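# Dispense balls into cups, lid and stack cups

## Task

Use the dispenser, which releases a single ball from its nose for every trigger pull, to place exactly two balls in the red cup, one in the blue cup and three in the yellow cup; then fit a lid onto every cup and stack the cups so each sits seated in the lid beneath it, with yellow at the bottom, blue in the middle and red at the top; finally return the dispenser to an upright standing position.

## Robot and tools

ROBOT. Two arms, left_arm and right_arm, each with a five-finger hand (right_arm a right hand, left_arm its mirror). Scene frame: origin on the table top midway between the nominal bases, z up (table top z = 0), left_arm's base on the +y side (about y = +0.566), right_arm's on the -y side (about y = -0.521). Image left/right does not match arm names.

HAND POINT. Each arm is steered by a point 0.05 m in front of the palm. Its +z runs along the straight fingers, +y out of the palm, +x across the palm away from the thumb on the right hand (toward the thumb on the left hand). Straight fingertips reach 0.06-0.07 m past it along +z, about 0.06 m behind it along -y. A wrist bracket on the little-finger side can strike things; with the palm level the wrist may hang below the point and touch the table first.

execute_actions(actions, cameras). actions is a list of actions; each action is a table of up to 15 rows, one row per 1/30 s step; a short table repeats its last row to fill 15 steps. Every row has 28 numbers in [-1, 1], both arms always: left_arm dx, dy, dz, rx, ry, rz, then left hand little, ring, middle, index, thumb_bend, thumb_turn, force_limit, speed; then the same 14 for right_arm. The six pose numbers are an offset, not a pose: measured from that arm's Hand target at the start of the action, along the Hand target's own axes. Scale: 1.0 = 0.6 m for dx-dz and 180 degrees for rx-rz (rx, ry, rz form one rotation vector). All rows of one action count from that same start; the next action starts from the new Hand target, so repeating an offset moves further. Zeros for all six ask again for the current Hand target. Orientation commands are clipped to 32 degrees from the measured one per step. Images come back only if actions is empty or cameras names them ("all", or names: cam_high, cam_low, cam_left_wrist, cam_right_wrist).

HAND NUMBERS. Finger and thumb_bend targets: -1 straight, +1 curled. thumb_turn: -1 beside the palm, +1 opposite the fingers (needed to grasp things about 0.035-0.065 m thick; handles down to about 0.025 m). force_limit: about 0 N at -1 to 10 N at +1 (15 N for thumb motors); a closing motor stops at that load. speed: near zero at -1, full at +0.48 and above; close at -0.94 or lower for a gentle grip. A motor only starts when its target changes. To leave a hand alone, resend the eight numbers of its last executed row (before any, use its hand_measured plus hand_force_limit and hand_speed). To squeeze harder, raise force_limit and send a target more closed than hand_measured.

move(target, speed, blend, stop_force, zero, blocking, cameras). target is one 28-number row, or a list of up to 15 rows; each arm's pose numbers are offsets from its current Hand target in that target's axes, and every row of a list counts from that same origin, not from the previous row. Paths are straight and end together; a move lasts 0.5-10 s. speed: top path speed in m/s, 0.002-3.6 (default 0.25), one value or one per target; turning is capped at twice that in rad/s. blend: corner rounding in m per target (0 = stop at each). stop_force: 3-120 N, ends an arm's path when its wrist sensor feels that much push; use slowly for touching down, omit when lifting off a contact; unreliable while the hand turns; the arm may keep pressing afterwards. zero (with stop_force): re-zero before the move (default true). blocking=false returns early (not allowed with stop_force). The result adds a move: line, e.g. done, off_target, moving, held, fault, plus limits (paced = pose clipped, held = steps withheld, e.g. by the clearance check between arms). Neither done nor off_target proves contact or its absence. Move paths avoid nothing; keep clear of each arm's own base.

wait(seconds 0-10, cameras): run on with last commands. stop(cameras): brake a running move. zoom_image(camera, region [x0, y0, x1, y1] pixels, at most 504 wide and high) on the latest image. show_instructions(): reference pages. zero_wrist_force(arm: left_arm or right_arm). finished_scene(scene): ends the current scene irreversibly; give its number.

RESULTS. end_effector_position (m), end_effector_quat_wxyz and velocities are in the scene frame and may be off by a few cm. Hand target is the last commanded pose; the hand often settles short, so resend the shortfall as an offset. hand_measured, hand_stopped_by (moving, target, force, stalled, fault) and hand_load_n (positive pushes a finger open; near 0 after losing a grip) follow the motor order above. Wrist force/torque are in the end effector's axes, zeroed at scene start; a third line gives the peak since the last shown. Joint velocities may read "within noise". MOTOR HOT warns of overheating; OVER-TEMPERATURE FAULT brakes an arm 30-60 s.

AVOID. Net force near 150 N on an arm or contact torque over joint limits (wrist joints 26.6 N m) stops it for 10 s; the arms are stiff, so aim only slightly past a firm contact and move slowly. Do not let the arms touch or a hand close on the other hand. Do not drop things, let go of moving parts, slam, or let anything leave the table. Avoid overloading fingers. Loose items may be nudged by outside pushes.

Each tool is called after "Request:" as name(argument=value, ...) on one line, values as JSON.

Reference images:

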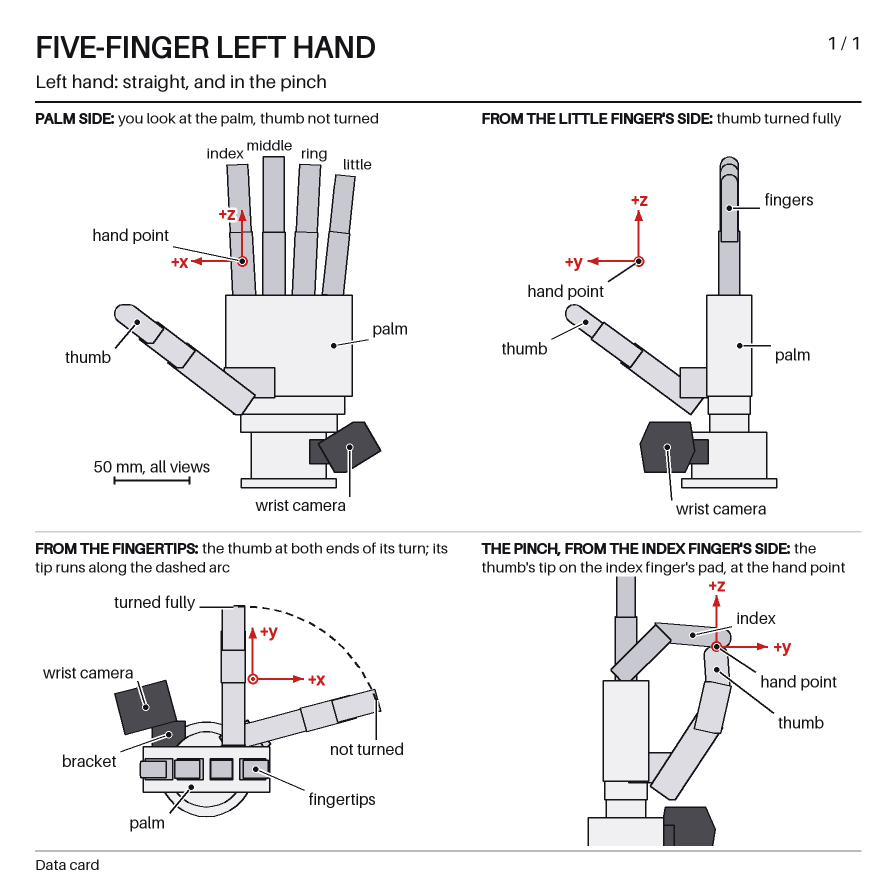

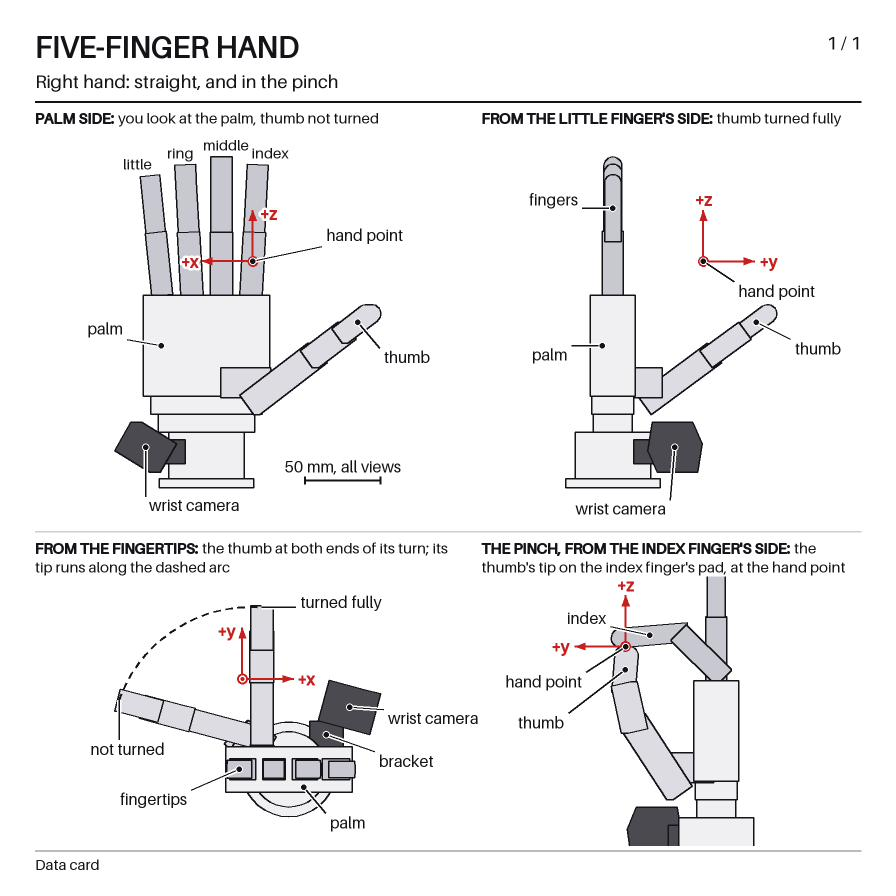

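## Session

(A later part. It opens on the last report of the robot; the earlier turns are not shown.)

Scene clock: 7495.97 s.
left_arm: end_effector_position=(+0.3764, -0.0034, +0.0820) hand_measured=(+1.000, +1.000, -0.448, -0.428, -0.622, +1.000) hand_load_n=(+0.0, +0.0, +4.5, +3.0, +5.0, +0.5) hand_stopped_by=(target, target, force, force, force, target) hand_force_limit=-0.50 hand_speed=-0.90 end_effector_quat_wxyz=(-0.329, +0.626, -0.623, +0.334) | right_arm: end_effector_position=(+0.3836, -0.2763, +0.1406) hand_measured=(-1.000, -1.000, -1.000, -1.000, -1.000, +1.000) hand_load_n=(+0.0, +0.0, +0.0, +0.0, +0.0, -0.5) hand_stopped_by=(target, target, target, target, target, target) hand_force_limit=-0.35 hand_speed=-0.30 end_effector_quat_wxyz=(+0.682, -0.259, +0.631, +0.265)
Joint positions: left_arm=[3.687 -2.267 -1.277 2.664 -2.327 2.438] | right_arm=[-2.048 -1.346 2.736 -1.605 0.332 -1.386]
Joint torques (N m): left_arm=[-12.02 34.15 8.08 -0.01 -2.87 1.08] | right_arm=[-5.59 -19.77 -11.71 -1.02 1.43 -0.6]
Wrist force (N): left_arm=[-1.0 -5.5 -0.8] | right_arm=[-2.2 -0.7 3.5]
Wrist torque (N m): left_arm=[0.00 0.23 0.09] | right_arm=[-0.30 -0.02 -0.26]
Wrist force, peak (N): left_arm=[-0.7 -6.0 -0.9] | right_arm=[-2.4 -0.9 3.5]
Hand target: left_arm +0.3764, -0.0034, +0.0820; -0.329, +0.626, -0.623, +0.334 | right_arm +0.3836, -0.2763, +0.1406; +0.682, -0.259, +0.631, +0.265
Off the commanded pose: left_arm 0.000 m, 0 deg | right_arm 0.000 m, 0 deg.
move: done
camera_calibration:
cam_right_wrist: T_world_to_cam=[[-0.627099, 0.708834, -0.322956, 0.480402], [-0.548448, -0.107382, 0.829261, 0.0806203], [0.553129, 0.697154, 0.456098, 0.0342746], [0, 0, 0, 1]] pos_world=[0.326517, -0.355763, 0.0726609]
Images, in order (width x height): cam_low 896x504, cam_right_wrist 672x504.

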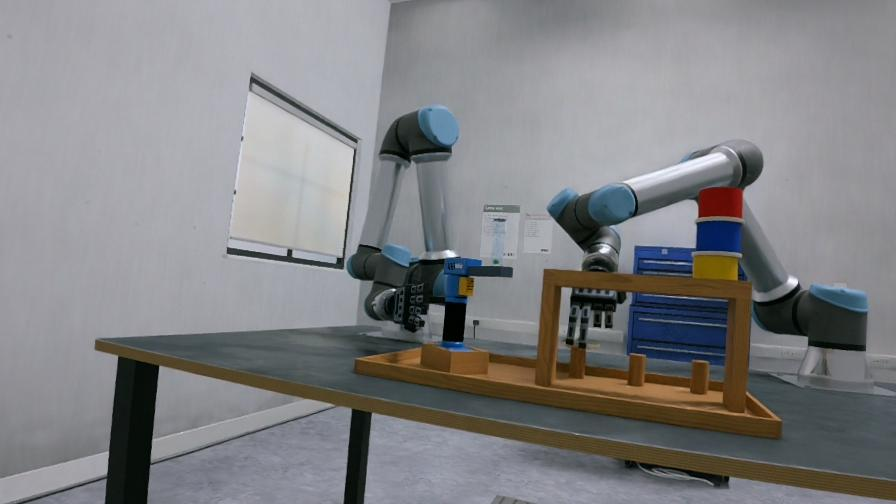

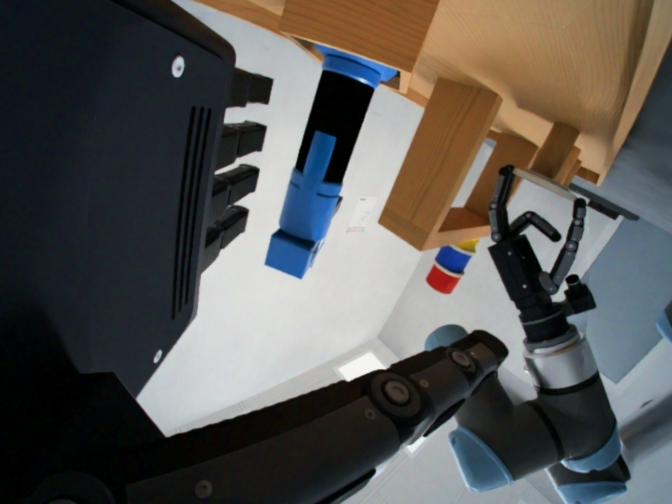

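Request:
move(target=[[0,-0.425,-0.2875,0,0,0,1,1,-0.4,-0.4,-0.4,1,-0.5,-0.9,0,0,0,0,0,0,-1,-1,-1,-1,-1,1,-0.35,-0.3],[-0.3593,-0.5297,-0.1327,0,0,0,1,1,-0.4,-0.4,-0.4,1,-0.5,-0.9,0,0,0,0,0,0,-1,-1,-1,-1,-1,1,-0.35,-0.3]], speed=[0.12,0.1], blend=[0.03,0], cameras=["cam_low","cam_right_wrist"])

Request:
zoom_image(camera="cam_low", region=[670, 130, 770, 230])

Request:
zoom_image(camera="cam_right_wrist", region=[400, 248, 480, 328])

Scene clock: 7522.03 s.
left_arm: end_effector_position=(+0.4884, +0.2148, +0.3879) hand_measured=(+1.000, +1.000, -0.448, -0.428, -0.622, +1.000) hand_load_n=(+0.0, +0.0, +3.5, +0.0, +3.0, +0.5) hand_stopped_by=(target, target, force, force, force, target) hand_force_limit=-0.50 hand_speed=-0.90 end_effector_quat_wxyz=(-0.329, +0.626, -0.623, +0.334) | right_arm: end_effector_position=(+0.3836, -0.2763, +0.1406) hand_measured=(-1.000, -1.000, -1.000, -1.000, -1.000, +1.000) hand_load_n=(+0.0, +0.0, +0.0, +0.0, +0.0, +0.0) hand_stopped_by=(target, target, target, target, target, target) hand_force_limit=-0.35 hand_speed=-0.30 end_effector_quat_wxyz=(+0.682, -0.259, +0.631, +0.265)
Joint positions: left_arm=[4.174 -1.811 -1.12 2.278 -1.97 2.841] | right_arm=[-2.048 -1.346 2.736 -1.605 0.332 -1.386]
Joint torques (N m): left_arm=[9.48 34.27 8.53 1.58 2.22 1.65] | right_arm=[-5.5 -20.49 -12.38 -0.94 1.44 -0.74]
Wrist force (N): left_arm=[-0.8 -0.5 0.6] | right_arm=[-1.8 -0.6 3.3]
Wrist torque (N m): left_arm=[0.07 0.17 -0.20] | right_arm=[-0.28 -0.08 -0.24]
Wrist force, peak (N): left_arm=[-0.8 -6.0 -0.9] | right_arm=[-2.3 -0.8 3.6]
Hand target: left_arm +0.4885, +0.2150, +0.3879; -0.329, +0.626, -0.623, +0.334 | right_arm +0.3836, -0.2763, +0.1406; +0.682, -0.259, +0.631, +0.265
Off the commanded pose: left_arm 0.000 m, 0 deg | right_arm 0.000 m, 0 deg.
move: done
camera_calibration:
cam_right_wrist: T_world_to_cam=[[-0.627099, 0.708834, -0.322956, 0.480402], [-0.548448, -0.107382, 0.829261, 0.0806203], [0.553129, 0.697154, 0.456098, 0.0342746], [0, 0, 0, 1]] pos_world=[0.326517, -0.355763, 0.0726609]
Images, in order (width x height): cam_low 896x504, cam_right_wrist 672x504.

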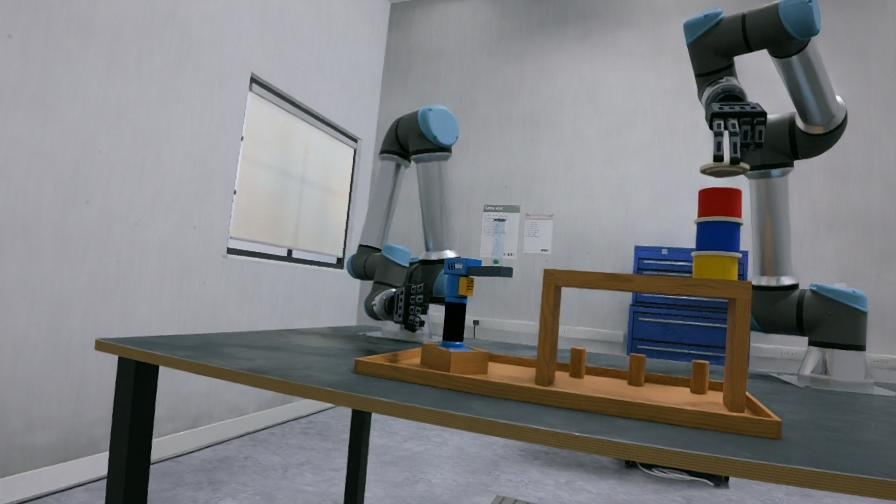

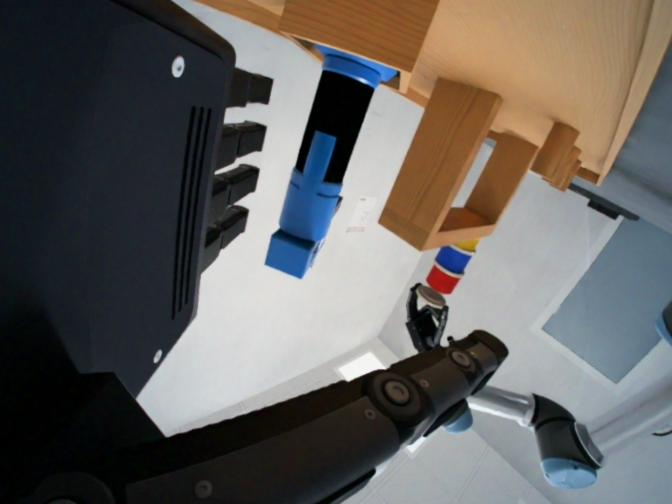

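Scaled by 5.040 from the camera's 896x504 image, which has a finer 1280x720 frame.

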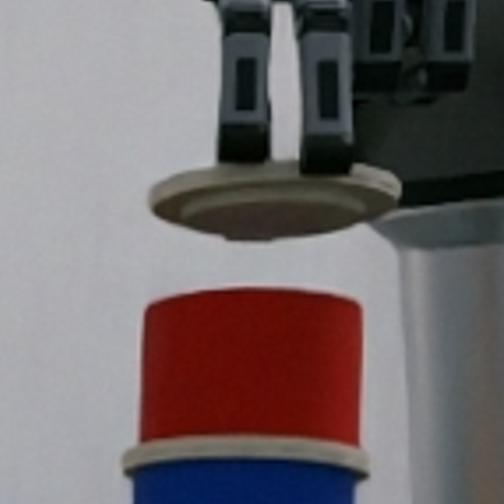

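Scaled by 6.300 from the camera's 672x504 image, which has a finer 960x720 frame.

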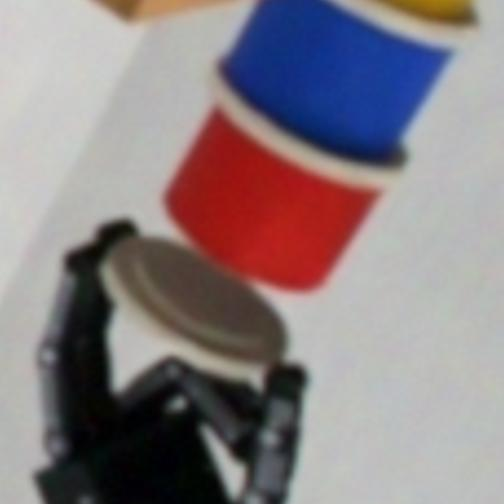

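Request:
move(target=[0.0087,0.0359,0.0243,0,0,0,1,1,-0.4,-0.4,-0.4,1,-0.5,-0.9,0,0,0,0,0,0,-1,-1,-1,-1,-1,1,-0.35,-0.3], speed=0.05, cameras=["cam_low","cam_right_wrist"])

Request:
zoom_image(camera="cam_low", region=[680, 150, 760, 230])

Request:
zoom_image(camera="cam_right_wrist", region=[410, 248, 480, 318])

Scene clock: 7539.60 s.
left_arm: end_effector_position=(+0.4885, +0.2095, +0.3622) hand_measured=(+1.000, +1.000, -0.448, -0.428, -0.622, +1.000) hand_load_n=(+0.0, +0.0, +3.0, +0.0, +3.5, +0.5) hand_stopped_by=(target, target, force, force, force, target) hand_force_limit=-0.50 hand_speed=-0.90 end_effector_quat_wxyz=(-0.329, +0.626, -0.623, +0.334) | right_arm: end_effector_position=(+0.3836, -0.2763, +0.1406) hand_measured=(-1.000, -1.000, -1.000, -1.000, -1.000, +1.000) hand_load_n=(+0.0, +0.0, +0.0, +0.0, +0.0, -0.5) hand_stopped_by=(target, target, target, target, target, target) hand_force_limit=-0.35 hand_speed=-0.30 end_effector_quat_wxyz=(+0.682, -0.259, +0.631, +0.265)
Joint positions: left_arm=[4.164 -1.811 -1.189 2.343 -1.979 2.834] | right_arm=[-2.048 -1.346 2.736 -1.605 0.332 -1.386]
Joint torques (N m): left_arm=[-11.37 21.3 10.27 1.47 -3.21 -1.27] | right_arm=[-5.13 -20.66 -11.92 -1 1.42 -0.79]
Wrist force (N): left_arm=[-0.3 -0.9 0.5] | right_arm=[-2.0 -0.7 3.1]
Wrist torque (N m): left_arm=[0.03 0.10 0.04] | right_arm=[-0.29 -0.03 -0.26]
Wrist force, peak (N): left_arm=[-1.0 -1.0 1.1] | right_arm=[-2.4 -0.6 3.6]
Hand target: left_arm +0.4885, +0.2095, +0.3620; -0.329, +0.626, -0.623, +0.334 | right_arm +0.3836, -0.2763, +0.1406; +0.682, -0.259, +0.631, +0.265
Off the commanded pose: left_arm 0.000 m, 0 deg | right_arm 0.000 m, 0 deg.
move: done
camera_calibration:
cam_right_wrist: T_world_to_cam=[[-0.627099, 0.708834, -0.322956, 0.480402], [-0.548448, -0.107382, 0.829261, 0.0806203], [0.553129, 0.697154, 0.456098, 0.0342746], [0, 0, 0, 1]] pos_world=[0.326517, -0.355763, 0.0726609]
Images, in order (width x height): cam_low 896x504, cam_right_wrist 672x504.

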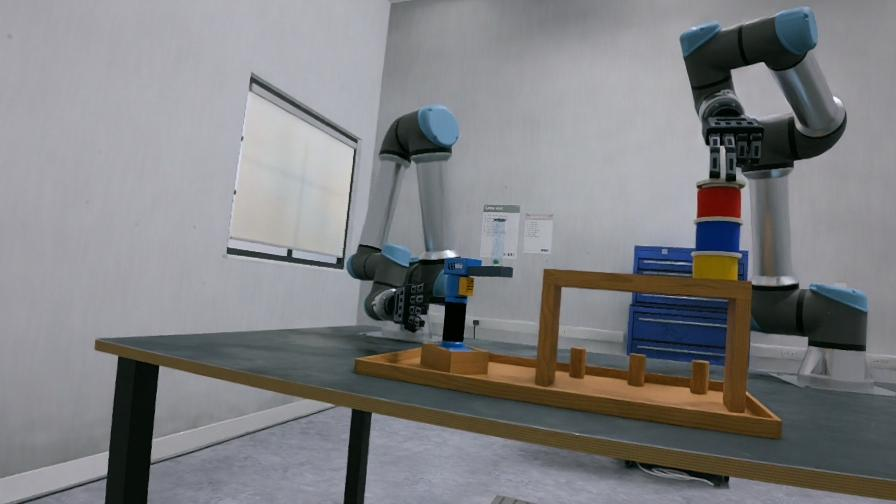

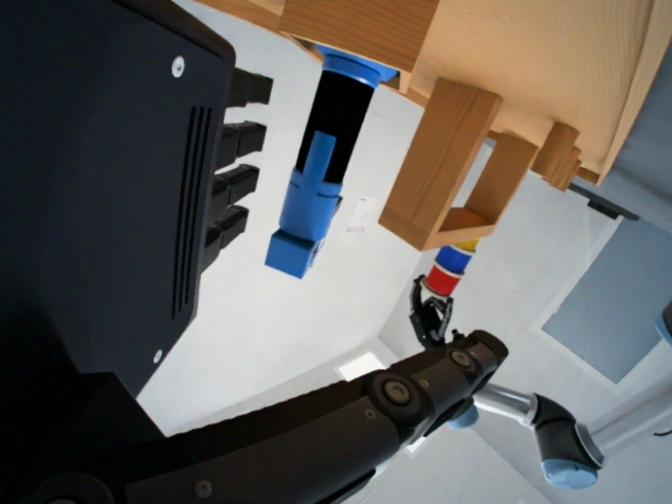

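Scaled by 6.300 from the camera's 896x504 image, which has a finer 1280x720 frame.

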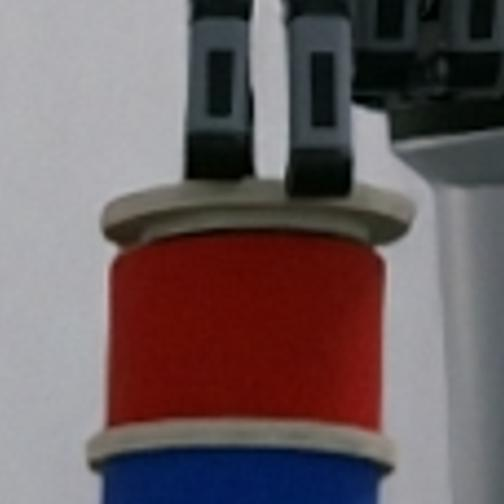

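Scaled by 7.200 from the camera's 672x504 image, which has a finer 960x720 frame.

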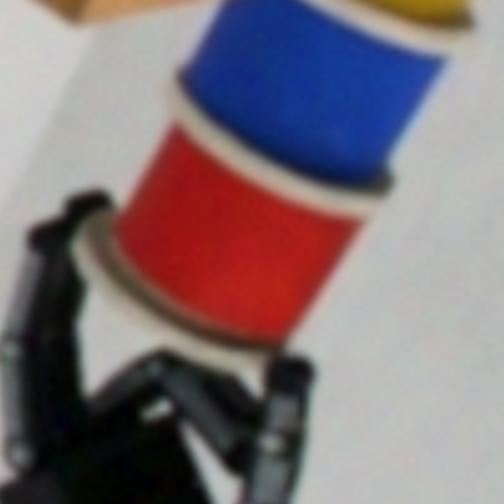

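Request:
move(target=[0.0033,0.0026,-0.0039,0,0,0,1,1,-0.4,-0.4,-0.4,1,-0.5,-0.9,0,0,0,0,0,0,-1,-1,-1,-1,-1,1,-0.35,-0.3], speed=0.03, cameras=["cam_low","cam_right_wrist"])

Request:
zoom_image(camera="cam_low", region=[680, 150, 760, 230])

Request:
zoom_image(camera="cam_right_wrist", region=[410, 248, 480, 318])

Scene clock: 7556.63 s.
left_arm: end_effector_position=(+0.4859, +0.2076, +0.3620) hand_measured=(+1.000, +1.000, -0.448, -0.428, -0.622, +1.000) hand_load_n=(+0.0, +0.5, +3.5, +0.0, +3.5, +0.5) hand_stopped_by=(target, target, force, force, force, target) hand_force_limit=-0.50 hand_speed=-0.90 end_effector_quat_wxyz=(-0.329, +0.626, -0.623, +0.334) | right_arm: end_effector_position=(+0.3836, -0.2763, +0.1406) hand_measured=(-1.000, -1.000, -1.000, -1.000, -1.000, +1.000) hand_load_n=(+0.0, +0.0, +0.5, +0.0, +0.0, +0.0) hand_stopped_by=(target, target, target, target, target, target) hand_force_limit=-0.35 hand_speed=-0.30 end_effector_quat_wxyz=(+0.682, -0.259, +0.631, +0.265)
Joint positions: left_arm=[4.157 -1.81 -1.191 2.342 -1.984 2.829] | right_arm=[-2.048 -1.346 2.736 -1.605 0.332 -1.386]
Joint torques (N m): left_arm=[-12.93 33.7 9.15 -2.39 -3 -1.46] | right_arm=[-5.92 -20.72 -11.96 -1.1 1.47 -0.58]
Wrist force (N): left_arm=[-0.4 -0.8 0.4] | right_arm=[-1.9 -0.6 3.2]
Wrist torque (N m): left_arm=[0.05 0.11 0.04] | right_arm=[-0.29 -0.06 -0.25]
Wrist force, peak (N): left_arm=[-0.8 -1.3 0.9] | right_arm=[-2.2 -0.5 3.8]
Hand target: left_arm +0.4857, +0.2075, +0.3620; -0.329, +0.626, -0.623, +0.334 | right_arm +0.3836, -0.2763, +0.1406; +0.682, -0.259, +0.631, +0.265
Off the commanded pose: left_arm 0.000 m, 0 deg | right_arm 0.000 m, 0 deg.
move: done
camera_calibration:
cam_right_wrist: T_world_to_cam=[[-0.627099, 0.708834, -0.322956, 0.480402], [-0.548448, -0.107382, 0.829261, 0.0806203], [0.553129, 0.697154, 0.456098, 0.0342746], [0, 0, 0, 1]] pos_world=[0.326517, -0.355763, 0.0726609]
Images, in order (width x height): cam_low 896x504, cam_right_wrist 672x504.

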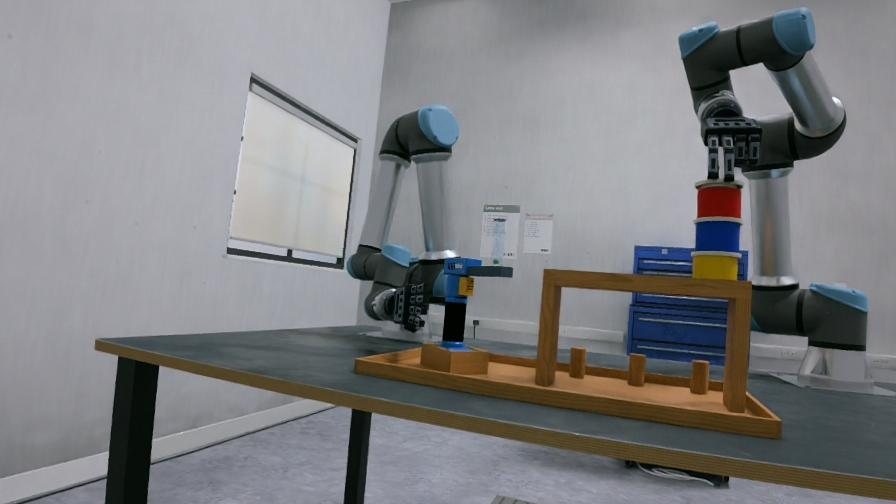

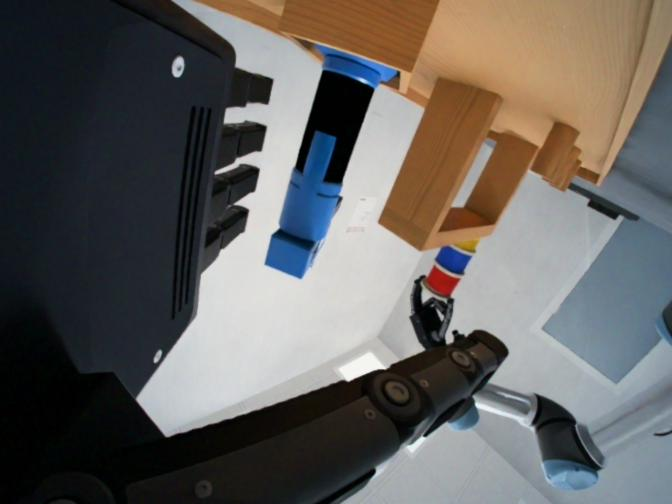

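Scaled by 6.300 from the camera's 896x504 image, which has a finer 1280x720 frame.

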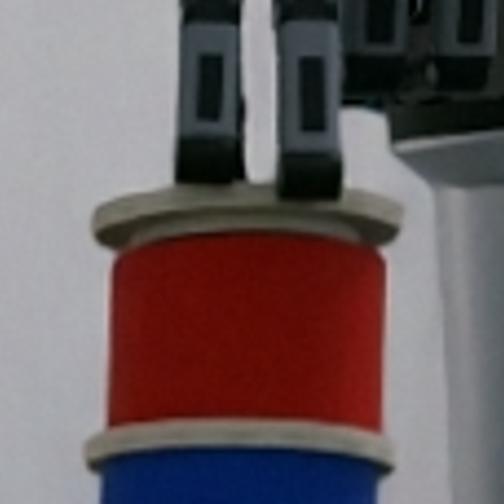

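Scaled by 7.200 from the camera's 672x504 image, which has a finer 960x720 frame.

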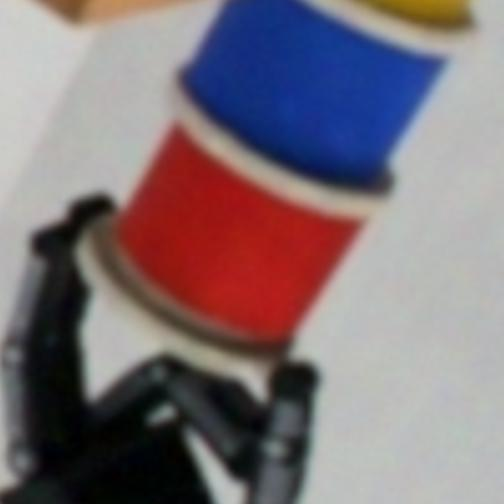

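Request:
wait(seconds=0.1, cameras=["cam_left_wrist","cam_high","cam_right_wrist"])

Request:
zoom_image(camera="cam_left_wrist", region=[120, 150, 380, 400])

Request:
zoom_image(camera="cam_high", region=[535, 130, 605, 230])

Request:
zoom_image(camera="cam_right_wrist", region=[415, 265, 460, 305])

Scene clock: 7580.83 s.
left_arm: end_effector_position=(+0.4857, +0.2075, +0.3620) hand_measured=(+1.000, +1.000, -0.448, -0.428, -0.622, +1.000) hand_load_n=(+0.0, +0.0, +3.5, +0.0, +3.5, +0.5) hand_stopped_by=(target, target, force, force, force, target) hand_force_limit=-0.50 hand_speed=-0.90 end_effector_quat_wxyz=(-0.329, +0.626, -0.623, +0.334) | right_arm: end_effector_position=(+0.3836, -0.2763, +0.1406) hand_measured=(-1.000, -1.000, -1.000, -1.000, -1.000, +1.000) hand_load_n=(+0.0, +0.0, +0.0, +0.0, +0.0, +0.0) hand_stopped_by=(target, target, target, target, target, target) hand_force_limit=-0.35 hand_speed=-0.30 end_effector_quat_wxyz=(+0.682, -0.259, +0.631, +0.265)
Joint positions: left_arm=[4.156 -1.81 -1.191 2.342 -1.985 2.829] | right_arm=[-2.048 -1.346 2.736 -1.605 0.332 -1.386]
Joint torques (N m): left_arm=[-12.23 34.74 10.03 -2.02 -3.06 -1.27] | right_arm=[-4.98 -20.58 -11.74 -0.91 1.47 -0.76]
Wrist force (N): left_arm=[-0.6 -0.8 0.6] | right_arm=[-2.1 -0.8 3.3]
Wrist torque (N m): left_arm=[0.03 0.16 0.02] | right_arm=[-0.31 -0.04 -0.27]
Wrist force, peak (N): left_arm=[-1.1 -0.9 0.8] | right_arm=[-2.4 -0.6 3.6]
Hand target: left_arm +0.4857, +0.2075, +0.3620; -0.329, +0.626, -0.623, +0.334 | right_arm +0.3836, -0.2763, +0.1406; +0.682, -0.259, +0.631, +0.265
Off the commanded pose: left_arm 0.000 m, 0 deg | right_arm 0.000 m, 0 deg.
wait: 0.10 s; at rest from the start
camera_calibration:
cam_left_wrist: T_world_to_cam=[[0.554777, -0.196282, 0.808515, -0.526011], [-0.438028, -0.895097, 0.0832592, 0.383316], [0.707357, -0.400342, -0.582556, 0.0650011], [0, 0, 0, 1]] pos_world=[0.413743, 0.265881, 0.431239]
cam_right_wrist: T_world_to_cam=[[-0.627099, 0.708834, -0.322956, 0.480402], [-0.548448, -0.107382, 0.829261, 0.0806203], [0.553129, 0.697154, 0.456098, 0.0342746], [0, 0, 0, 1]] pos_world=[0.326517, -0.355763, 0.0726609]
Images, in order (width x height): cam_high 896x504, cam_left_wrist 672x504, cam_right_wrist 672x504.

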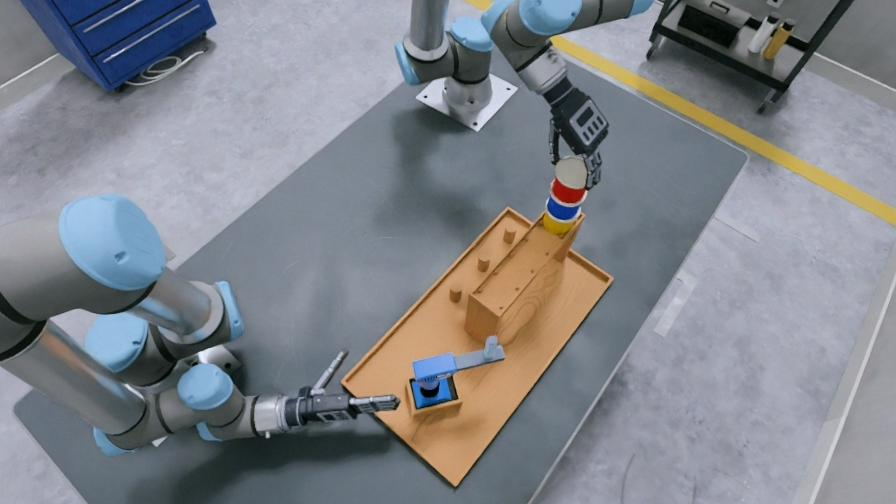

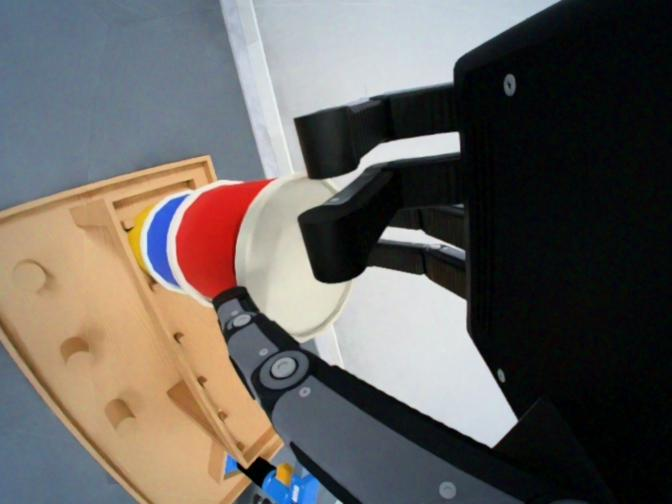

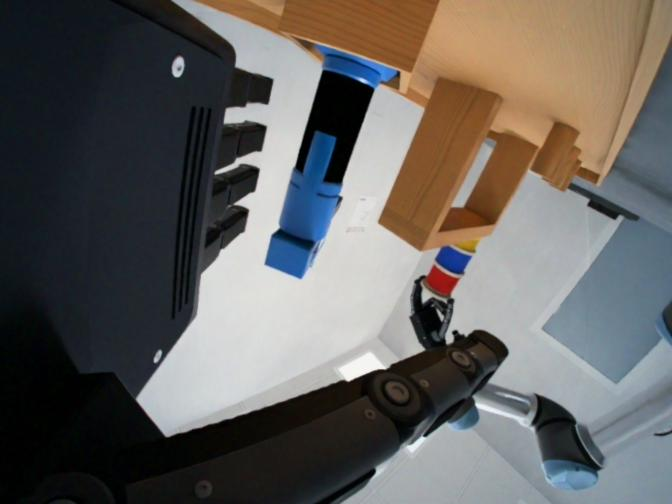

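Scaled by 1.938 from the camera's 672x504 image, which has a finer 960x720 frame.

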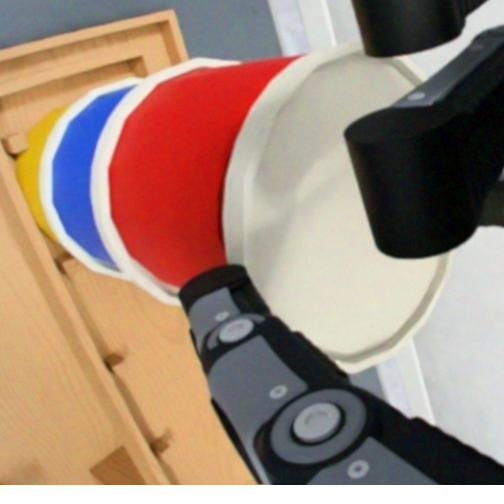

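Scaled by 5.040 from the camera's 896x504 image, which has a finer 1280x720 frame.

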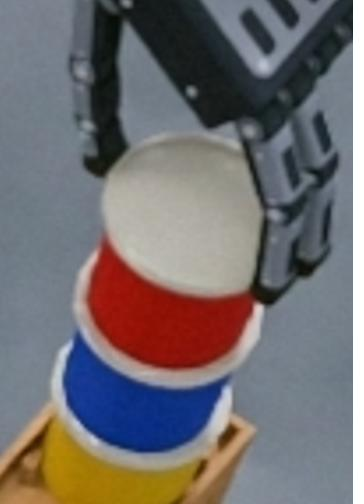

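Scaled by 11.200 from the camera's 672x504 image, which has a finer 960x720 frame.

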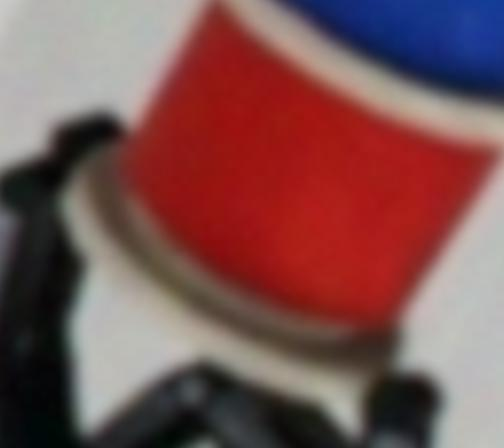

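Request:
move(target=[-0.0005,0.0016,-0.0023,0,0,0,1,1,-0.4,-0.4,-0.4,1,-0.5,-0.9,0,0,0,0,0,0,-1,-1,-1,-1,-1,1,-0.35,-0.3], speed=0.02)

Request:
move(target=[0,0.0248,0.0168,0,0,0,1,1,-0.4,-0.4,-0.4,1,-0.5,-0.9,0,0,0,0,0,0,-1,-1,-1,-1,-1,1,-0.35,-0.3], speed=0.01, stop_force=3, cameras=["cam_low","cam_right_wrist"])

Request:
zoom_image(camera="cam_low", region=[680, 150, 760, 230])

Request:
zoom_image(camera="cam_right_wrist", region=[415, 265, 460, 305])

Scene clock: 7605.03 s.
left_arm: end_effector_position=(+0.4841, +0.2078, +0.3620) hand_measured=(+1.000, +1.000, -0.448, -0.428, -0.622, +1.000) hand_load_n=(+0.0, +0.0, +3.5, +0.0, +3.5, +0.5) hand_stopped_by=(target, target, force, force, force, target) hand_force_limit=-0.50 hand_speed=-0.90 end_effector_quat_wxyz=(-0.329, +0.626, -0.623, +0.334) | right_arm: end_effector_position=(+0.3836, -0.2763, +0.1406) hand_measured=(-1.000, -1.000, -1.000, -1.000, -1.000, +1.000) hand_load_n=(+0.0, +0.0, +0.0, +0.0, +0.0, -0.5) hand_stopped_by=(target, target, target, target, target, target) hand_force_limit=-0.35 hand_speed=-0.30 end_effector_quat_wxyz=(+0.682, -0.259, +0.631, +0.265)
Joint positions: left_arm=[4.155 -1.806 -1.195 2.342 -1.986 2.828] | right_arm=[-2.048 -1.346 2.736 -1.605 0.332 -1.386]
Joint torques (N m): left_arm=[-11.21 34.95 9.76 1.58 -3.03 -1.41] | right_arm=[-6 -19.65 -11.52 -0.81 1.44 -0.64]
Wrist force (N): left_arm=[-0.4 -0.7 0.6] | right_arm=[-2.3 -0.5 3.3]
Wrist torque (N m): left_arm=[0.05 0.13 0.03] | right_arm=[-0.26 0.01 -0.27]
Wrist force, peak (N): left_arm=[-0.7 -1.4 0.8] | right_arm=[-2.4 -0.3 3.6]
Hand target: left_arm +0.4840, +0.2078, +0.3620; -0.329, +0.626, -0.623, +0.334 | right_arm +0.3836, -0.2763, +0.1406; +0.682, -0.259, +0.631, +0.265
Off the commanded pose: left_arm 0.000 m, 0 deg | right_arm 0.000 m, 0 deg.
move: done

Scene clock: 7606.47 s.
left_arm: end_effector_position=(+0.4840, +0.2078, +0.3578) hand_measured=(+1.000, +1.000, -0.448, -0.428, -0.620, +1.000) hand_load_n=(+0.0, +0.0, +3.0, +0.5, +3.5, +0.0) hand_stopped_by=(target, target, force, force, force, target) hand_force_limit=-0.50 hand_speed=-0.90 end_effector_quat_wxyz=(-0.329, +0.626, -0.623, +0.334) | right_arm: end_effector_position=(+0.3836, -0.2763, +0.1406) hand_measured=(-1.000, -1.000, -1.000, -1.000, -1.000, +1.000) hand_load_n=(+0.0, +0.0, +0.0, +0.0, +0.0, +0.0) hand_stopped_by=(target, target, target, target, target, target) hand_force_limit=-0.35 hand_speed=-0.30 end_effector_quat_wxyz=(+0.682, -0.259, +0.631, +0.265)
Joint positions: left_arm=[4.155 -1.805 -1.208 2.353 -1.986 2.828] | right_arm=[-2.048 -1.346 2.736 -1.605 0.332 -1.386]
Joint torques (N m): left_arm=[-8.82 20.03 25.02 -2.35 -2.65 -0.79] | right_arm=[-5.38 -19.63 -12.26 -0.96 1.54 -0.78]
Wrist force (N): left_arm=[-1.0 -0.8 0.7] | right_arm=[-2.1 -0.5 3.2]
Wrist torque (N m): left_arm=[0.02 0.21 0.00] | right_arm=[-0.27 -0.03 -0.26]
Wrist force, peak (N): left_arm=[-0.4 -3.8 -1.0] | right_arm=[-2.4 -0.5 3.5]
Hand target: left_arm +0.4840, +0.2078, +0.3578; -0.329, +0.626, -0.623, +0.334 (not the last commanded pose) | right_arm +0.3836, -0.2763, +0.1406; +0.682, -0.259, +0.631, +0.265
Off the commanded pose: left_arm 0.014 m, 0 deg | right_arm 0.000 m, 0 deg.
move: contact (left_arm)
camera_calibration:
cam_right_wrist: T_world_to_cam=[[-0.627099, 0.708834, -0.322956, 0.480402], [-0.548448, -0.107382, 0.829261, 0.0806203], [0.553129, 0.697154, 0.456098, 0.0342746], [0, 0, 0, 1]] pos_world=[0.326517, -0.355763, 0.0726609]
Images, in order (width x height): cam_low 896x504, cam_right_wrist 672x504.

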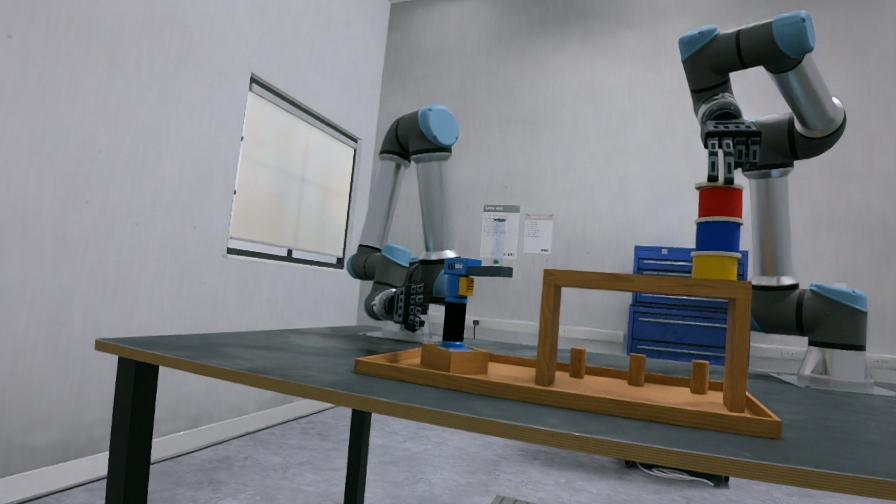

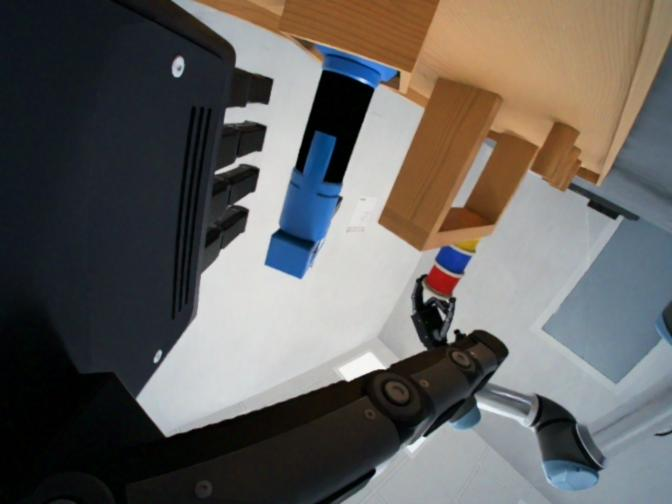

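Scaled by 6.300 from the camera's 896x504 image, which has a finer 1280x720 frame.

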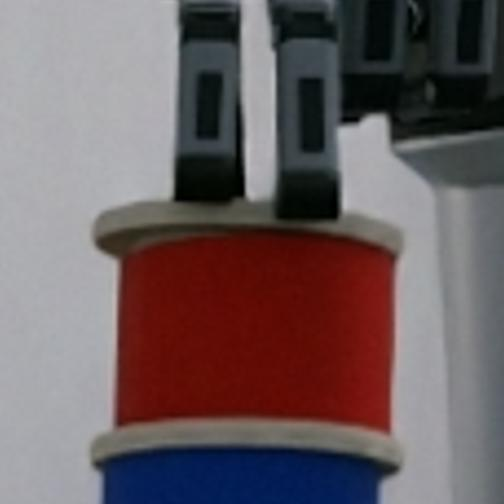

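Scaled by 11.200 from the camera's 672x504 image, which has a finer 960x720 frame.

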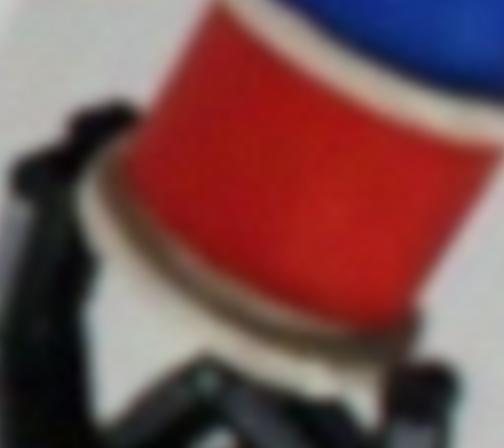

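Request:
move(target=[-0.0032,-0.0049,-0.0047,0,0,0,1,1,-0.4,-0.4,-0.4,1,-0.5,-0.9,0,0,0,0,0,0,-1,-1,-1,-1,-1,1,-0.35,-0.3], speed=0.02, cameras=["cam_low","cam_right_wrist"])

Request:
zoom_image(camera="cam_low", region=[680, 150, 760, 230])

Request:
zoom_image(camera="cam_right_wrist", region=[415, 265, 460, 305])

Scene clock: 7624.20 s.
left_arm: end_effector_position=(+0.4834, +0.2096, +0.3616) hand_measured=(+1.000, +1.000, -0.448, -0.428, -0.620, +1.000) hand_load_n=(+0.0, +0.0, +2.5, +0.5, +3.0, +0.5) hand_stopped_by=(target, target, force, force, force, target) hand_force_limit=-0.50 hand_speed=-0.90 end_effector_quat_wxyz=(-0.329, +0.626, -0.623, +0.334) | right_arm: end_effector_position=(+0.3836, -0.2763, +0.1406) hand_measured=(-1.000, -1.000, -1.000, -1.000, -1.000, +1.000) hand_load_n=(+0.0, +0.0, -0.5, +0.0, +0.0, +0.0) hand_stopped_by=(target, target, target, target, target, target) hand_force_limit=-0.35 hand_speed=-0.30 end_effector_quat_wxyz=(+0.682, -0.259, +0.631, +0.265)
Joint positions: left_arm=[4.158 -1.801 -1.202 2.345 -1.983 2.83] | right_arm=[-2.048 -1.346 2.736 -1.605 0.332 -1.386]
Joint torques (N m): left_arm=[10.24 34.5 25.95 -2.4 2.19 1.6] | right_arm=[-5.63 -20.24 -12.63 -0.9 1.33 -0.81]
Wrist force (N): left_arm=[-0.3 -1.1 0.7] | right_arm=[-2.2 -0.4 3.4]
Wrist torque (N m): left_arm=[0.00 0.12 -0.16] | right_arm=[-0.25 -0.02 -0.26]
Wrist force, peak (N): left_arm=[-0.7 -1.3 0.9] | right_arm=[-2.4 -0.6 3.7]
Hand target: left_arm +0.4833, +0.2097, +0.3618; -0.329, +0.626, -0.623, +0.334 | right_arm +0.3836, -0.2763, +0.1406; +0.682, -0.259, +0.631, +0.265
Off the commanded pose: left_arm 0.000 m, 0 deg | right_arm 0.000 m, 0 deg.
move: done
camera_calibration:
cam_right_wrist: T_world_to_cam=[[-0.627099, 0.708834, -0.322956, 0.480402], [-0.548448, -0.107382, 0.829261, 0.0806203], [0.553129, 0.697154, 0.456098, 0.0342746], [0, 0, 0, 1]] pos_world=[0.326517, -0.355763, 0.0726609]
Images, in order (width x height): cam_low 896x504, cam_right_wrist 672x504.

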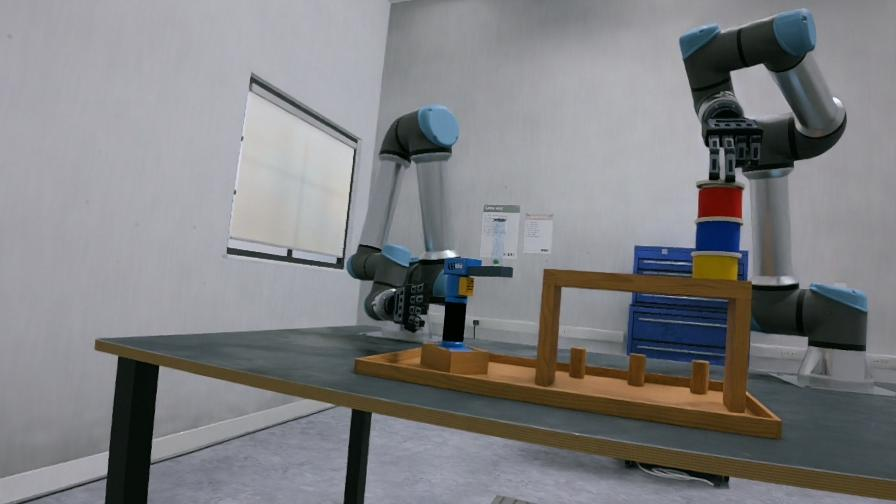

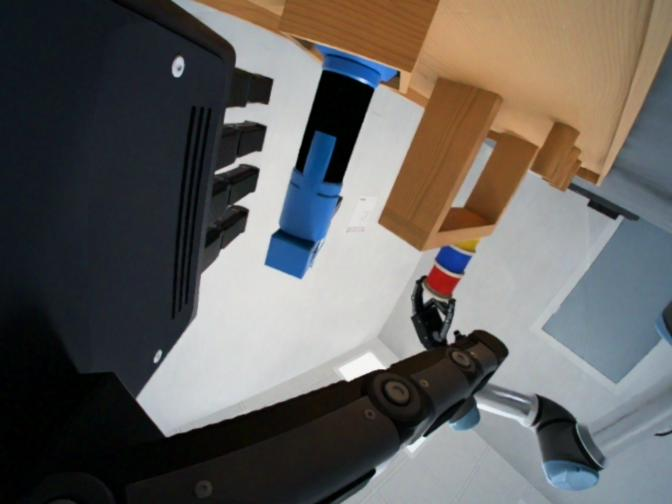

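Scaled by 6.300 from the camera's 896x504 image, which has a finer 1280x720 frame.

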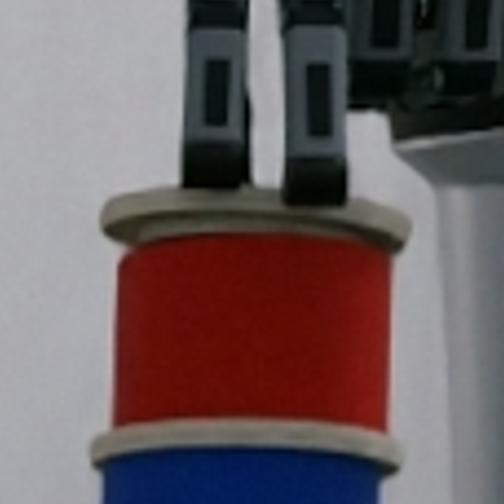

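Scaled by 11.200 from the camera's 672x504 image, which has a finer 960x720 frame.

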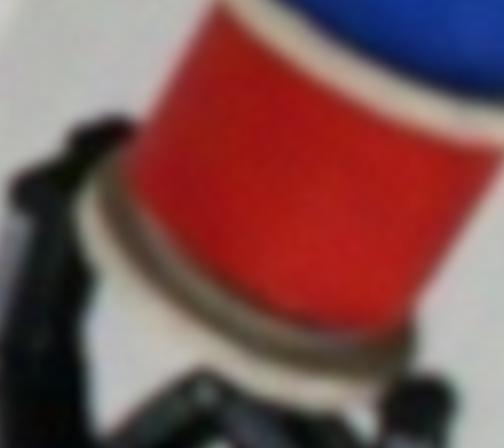

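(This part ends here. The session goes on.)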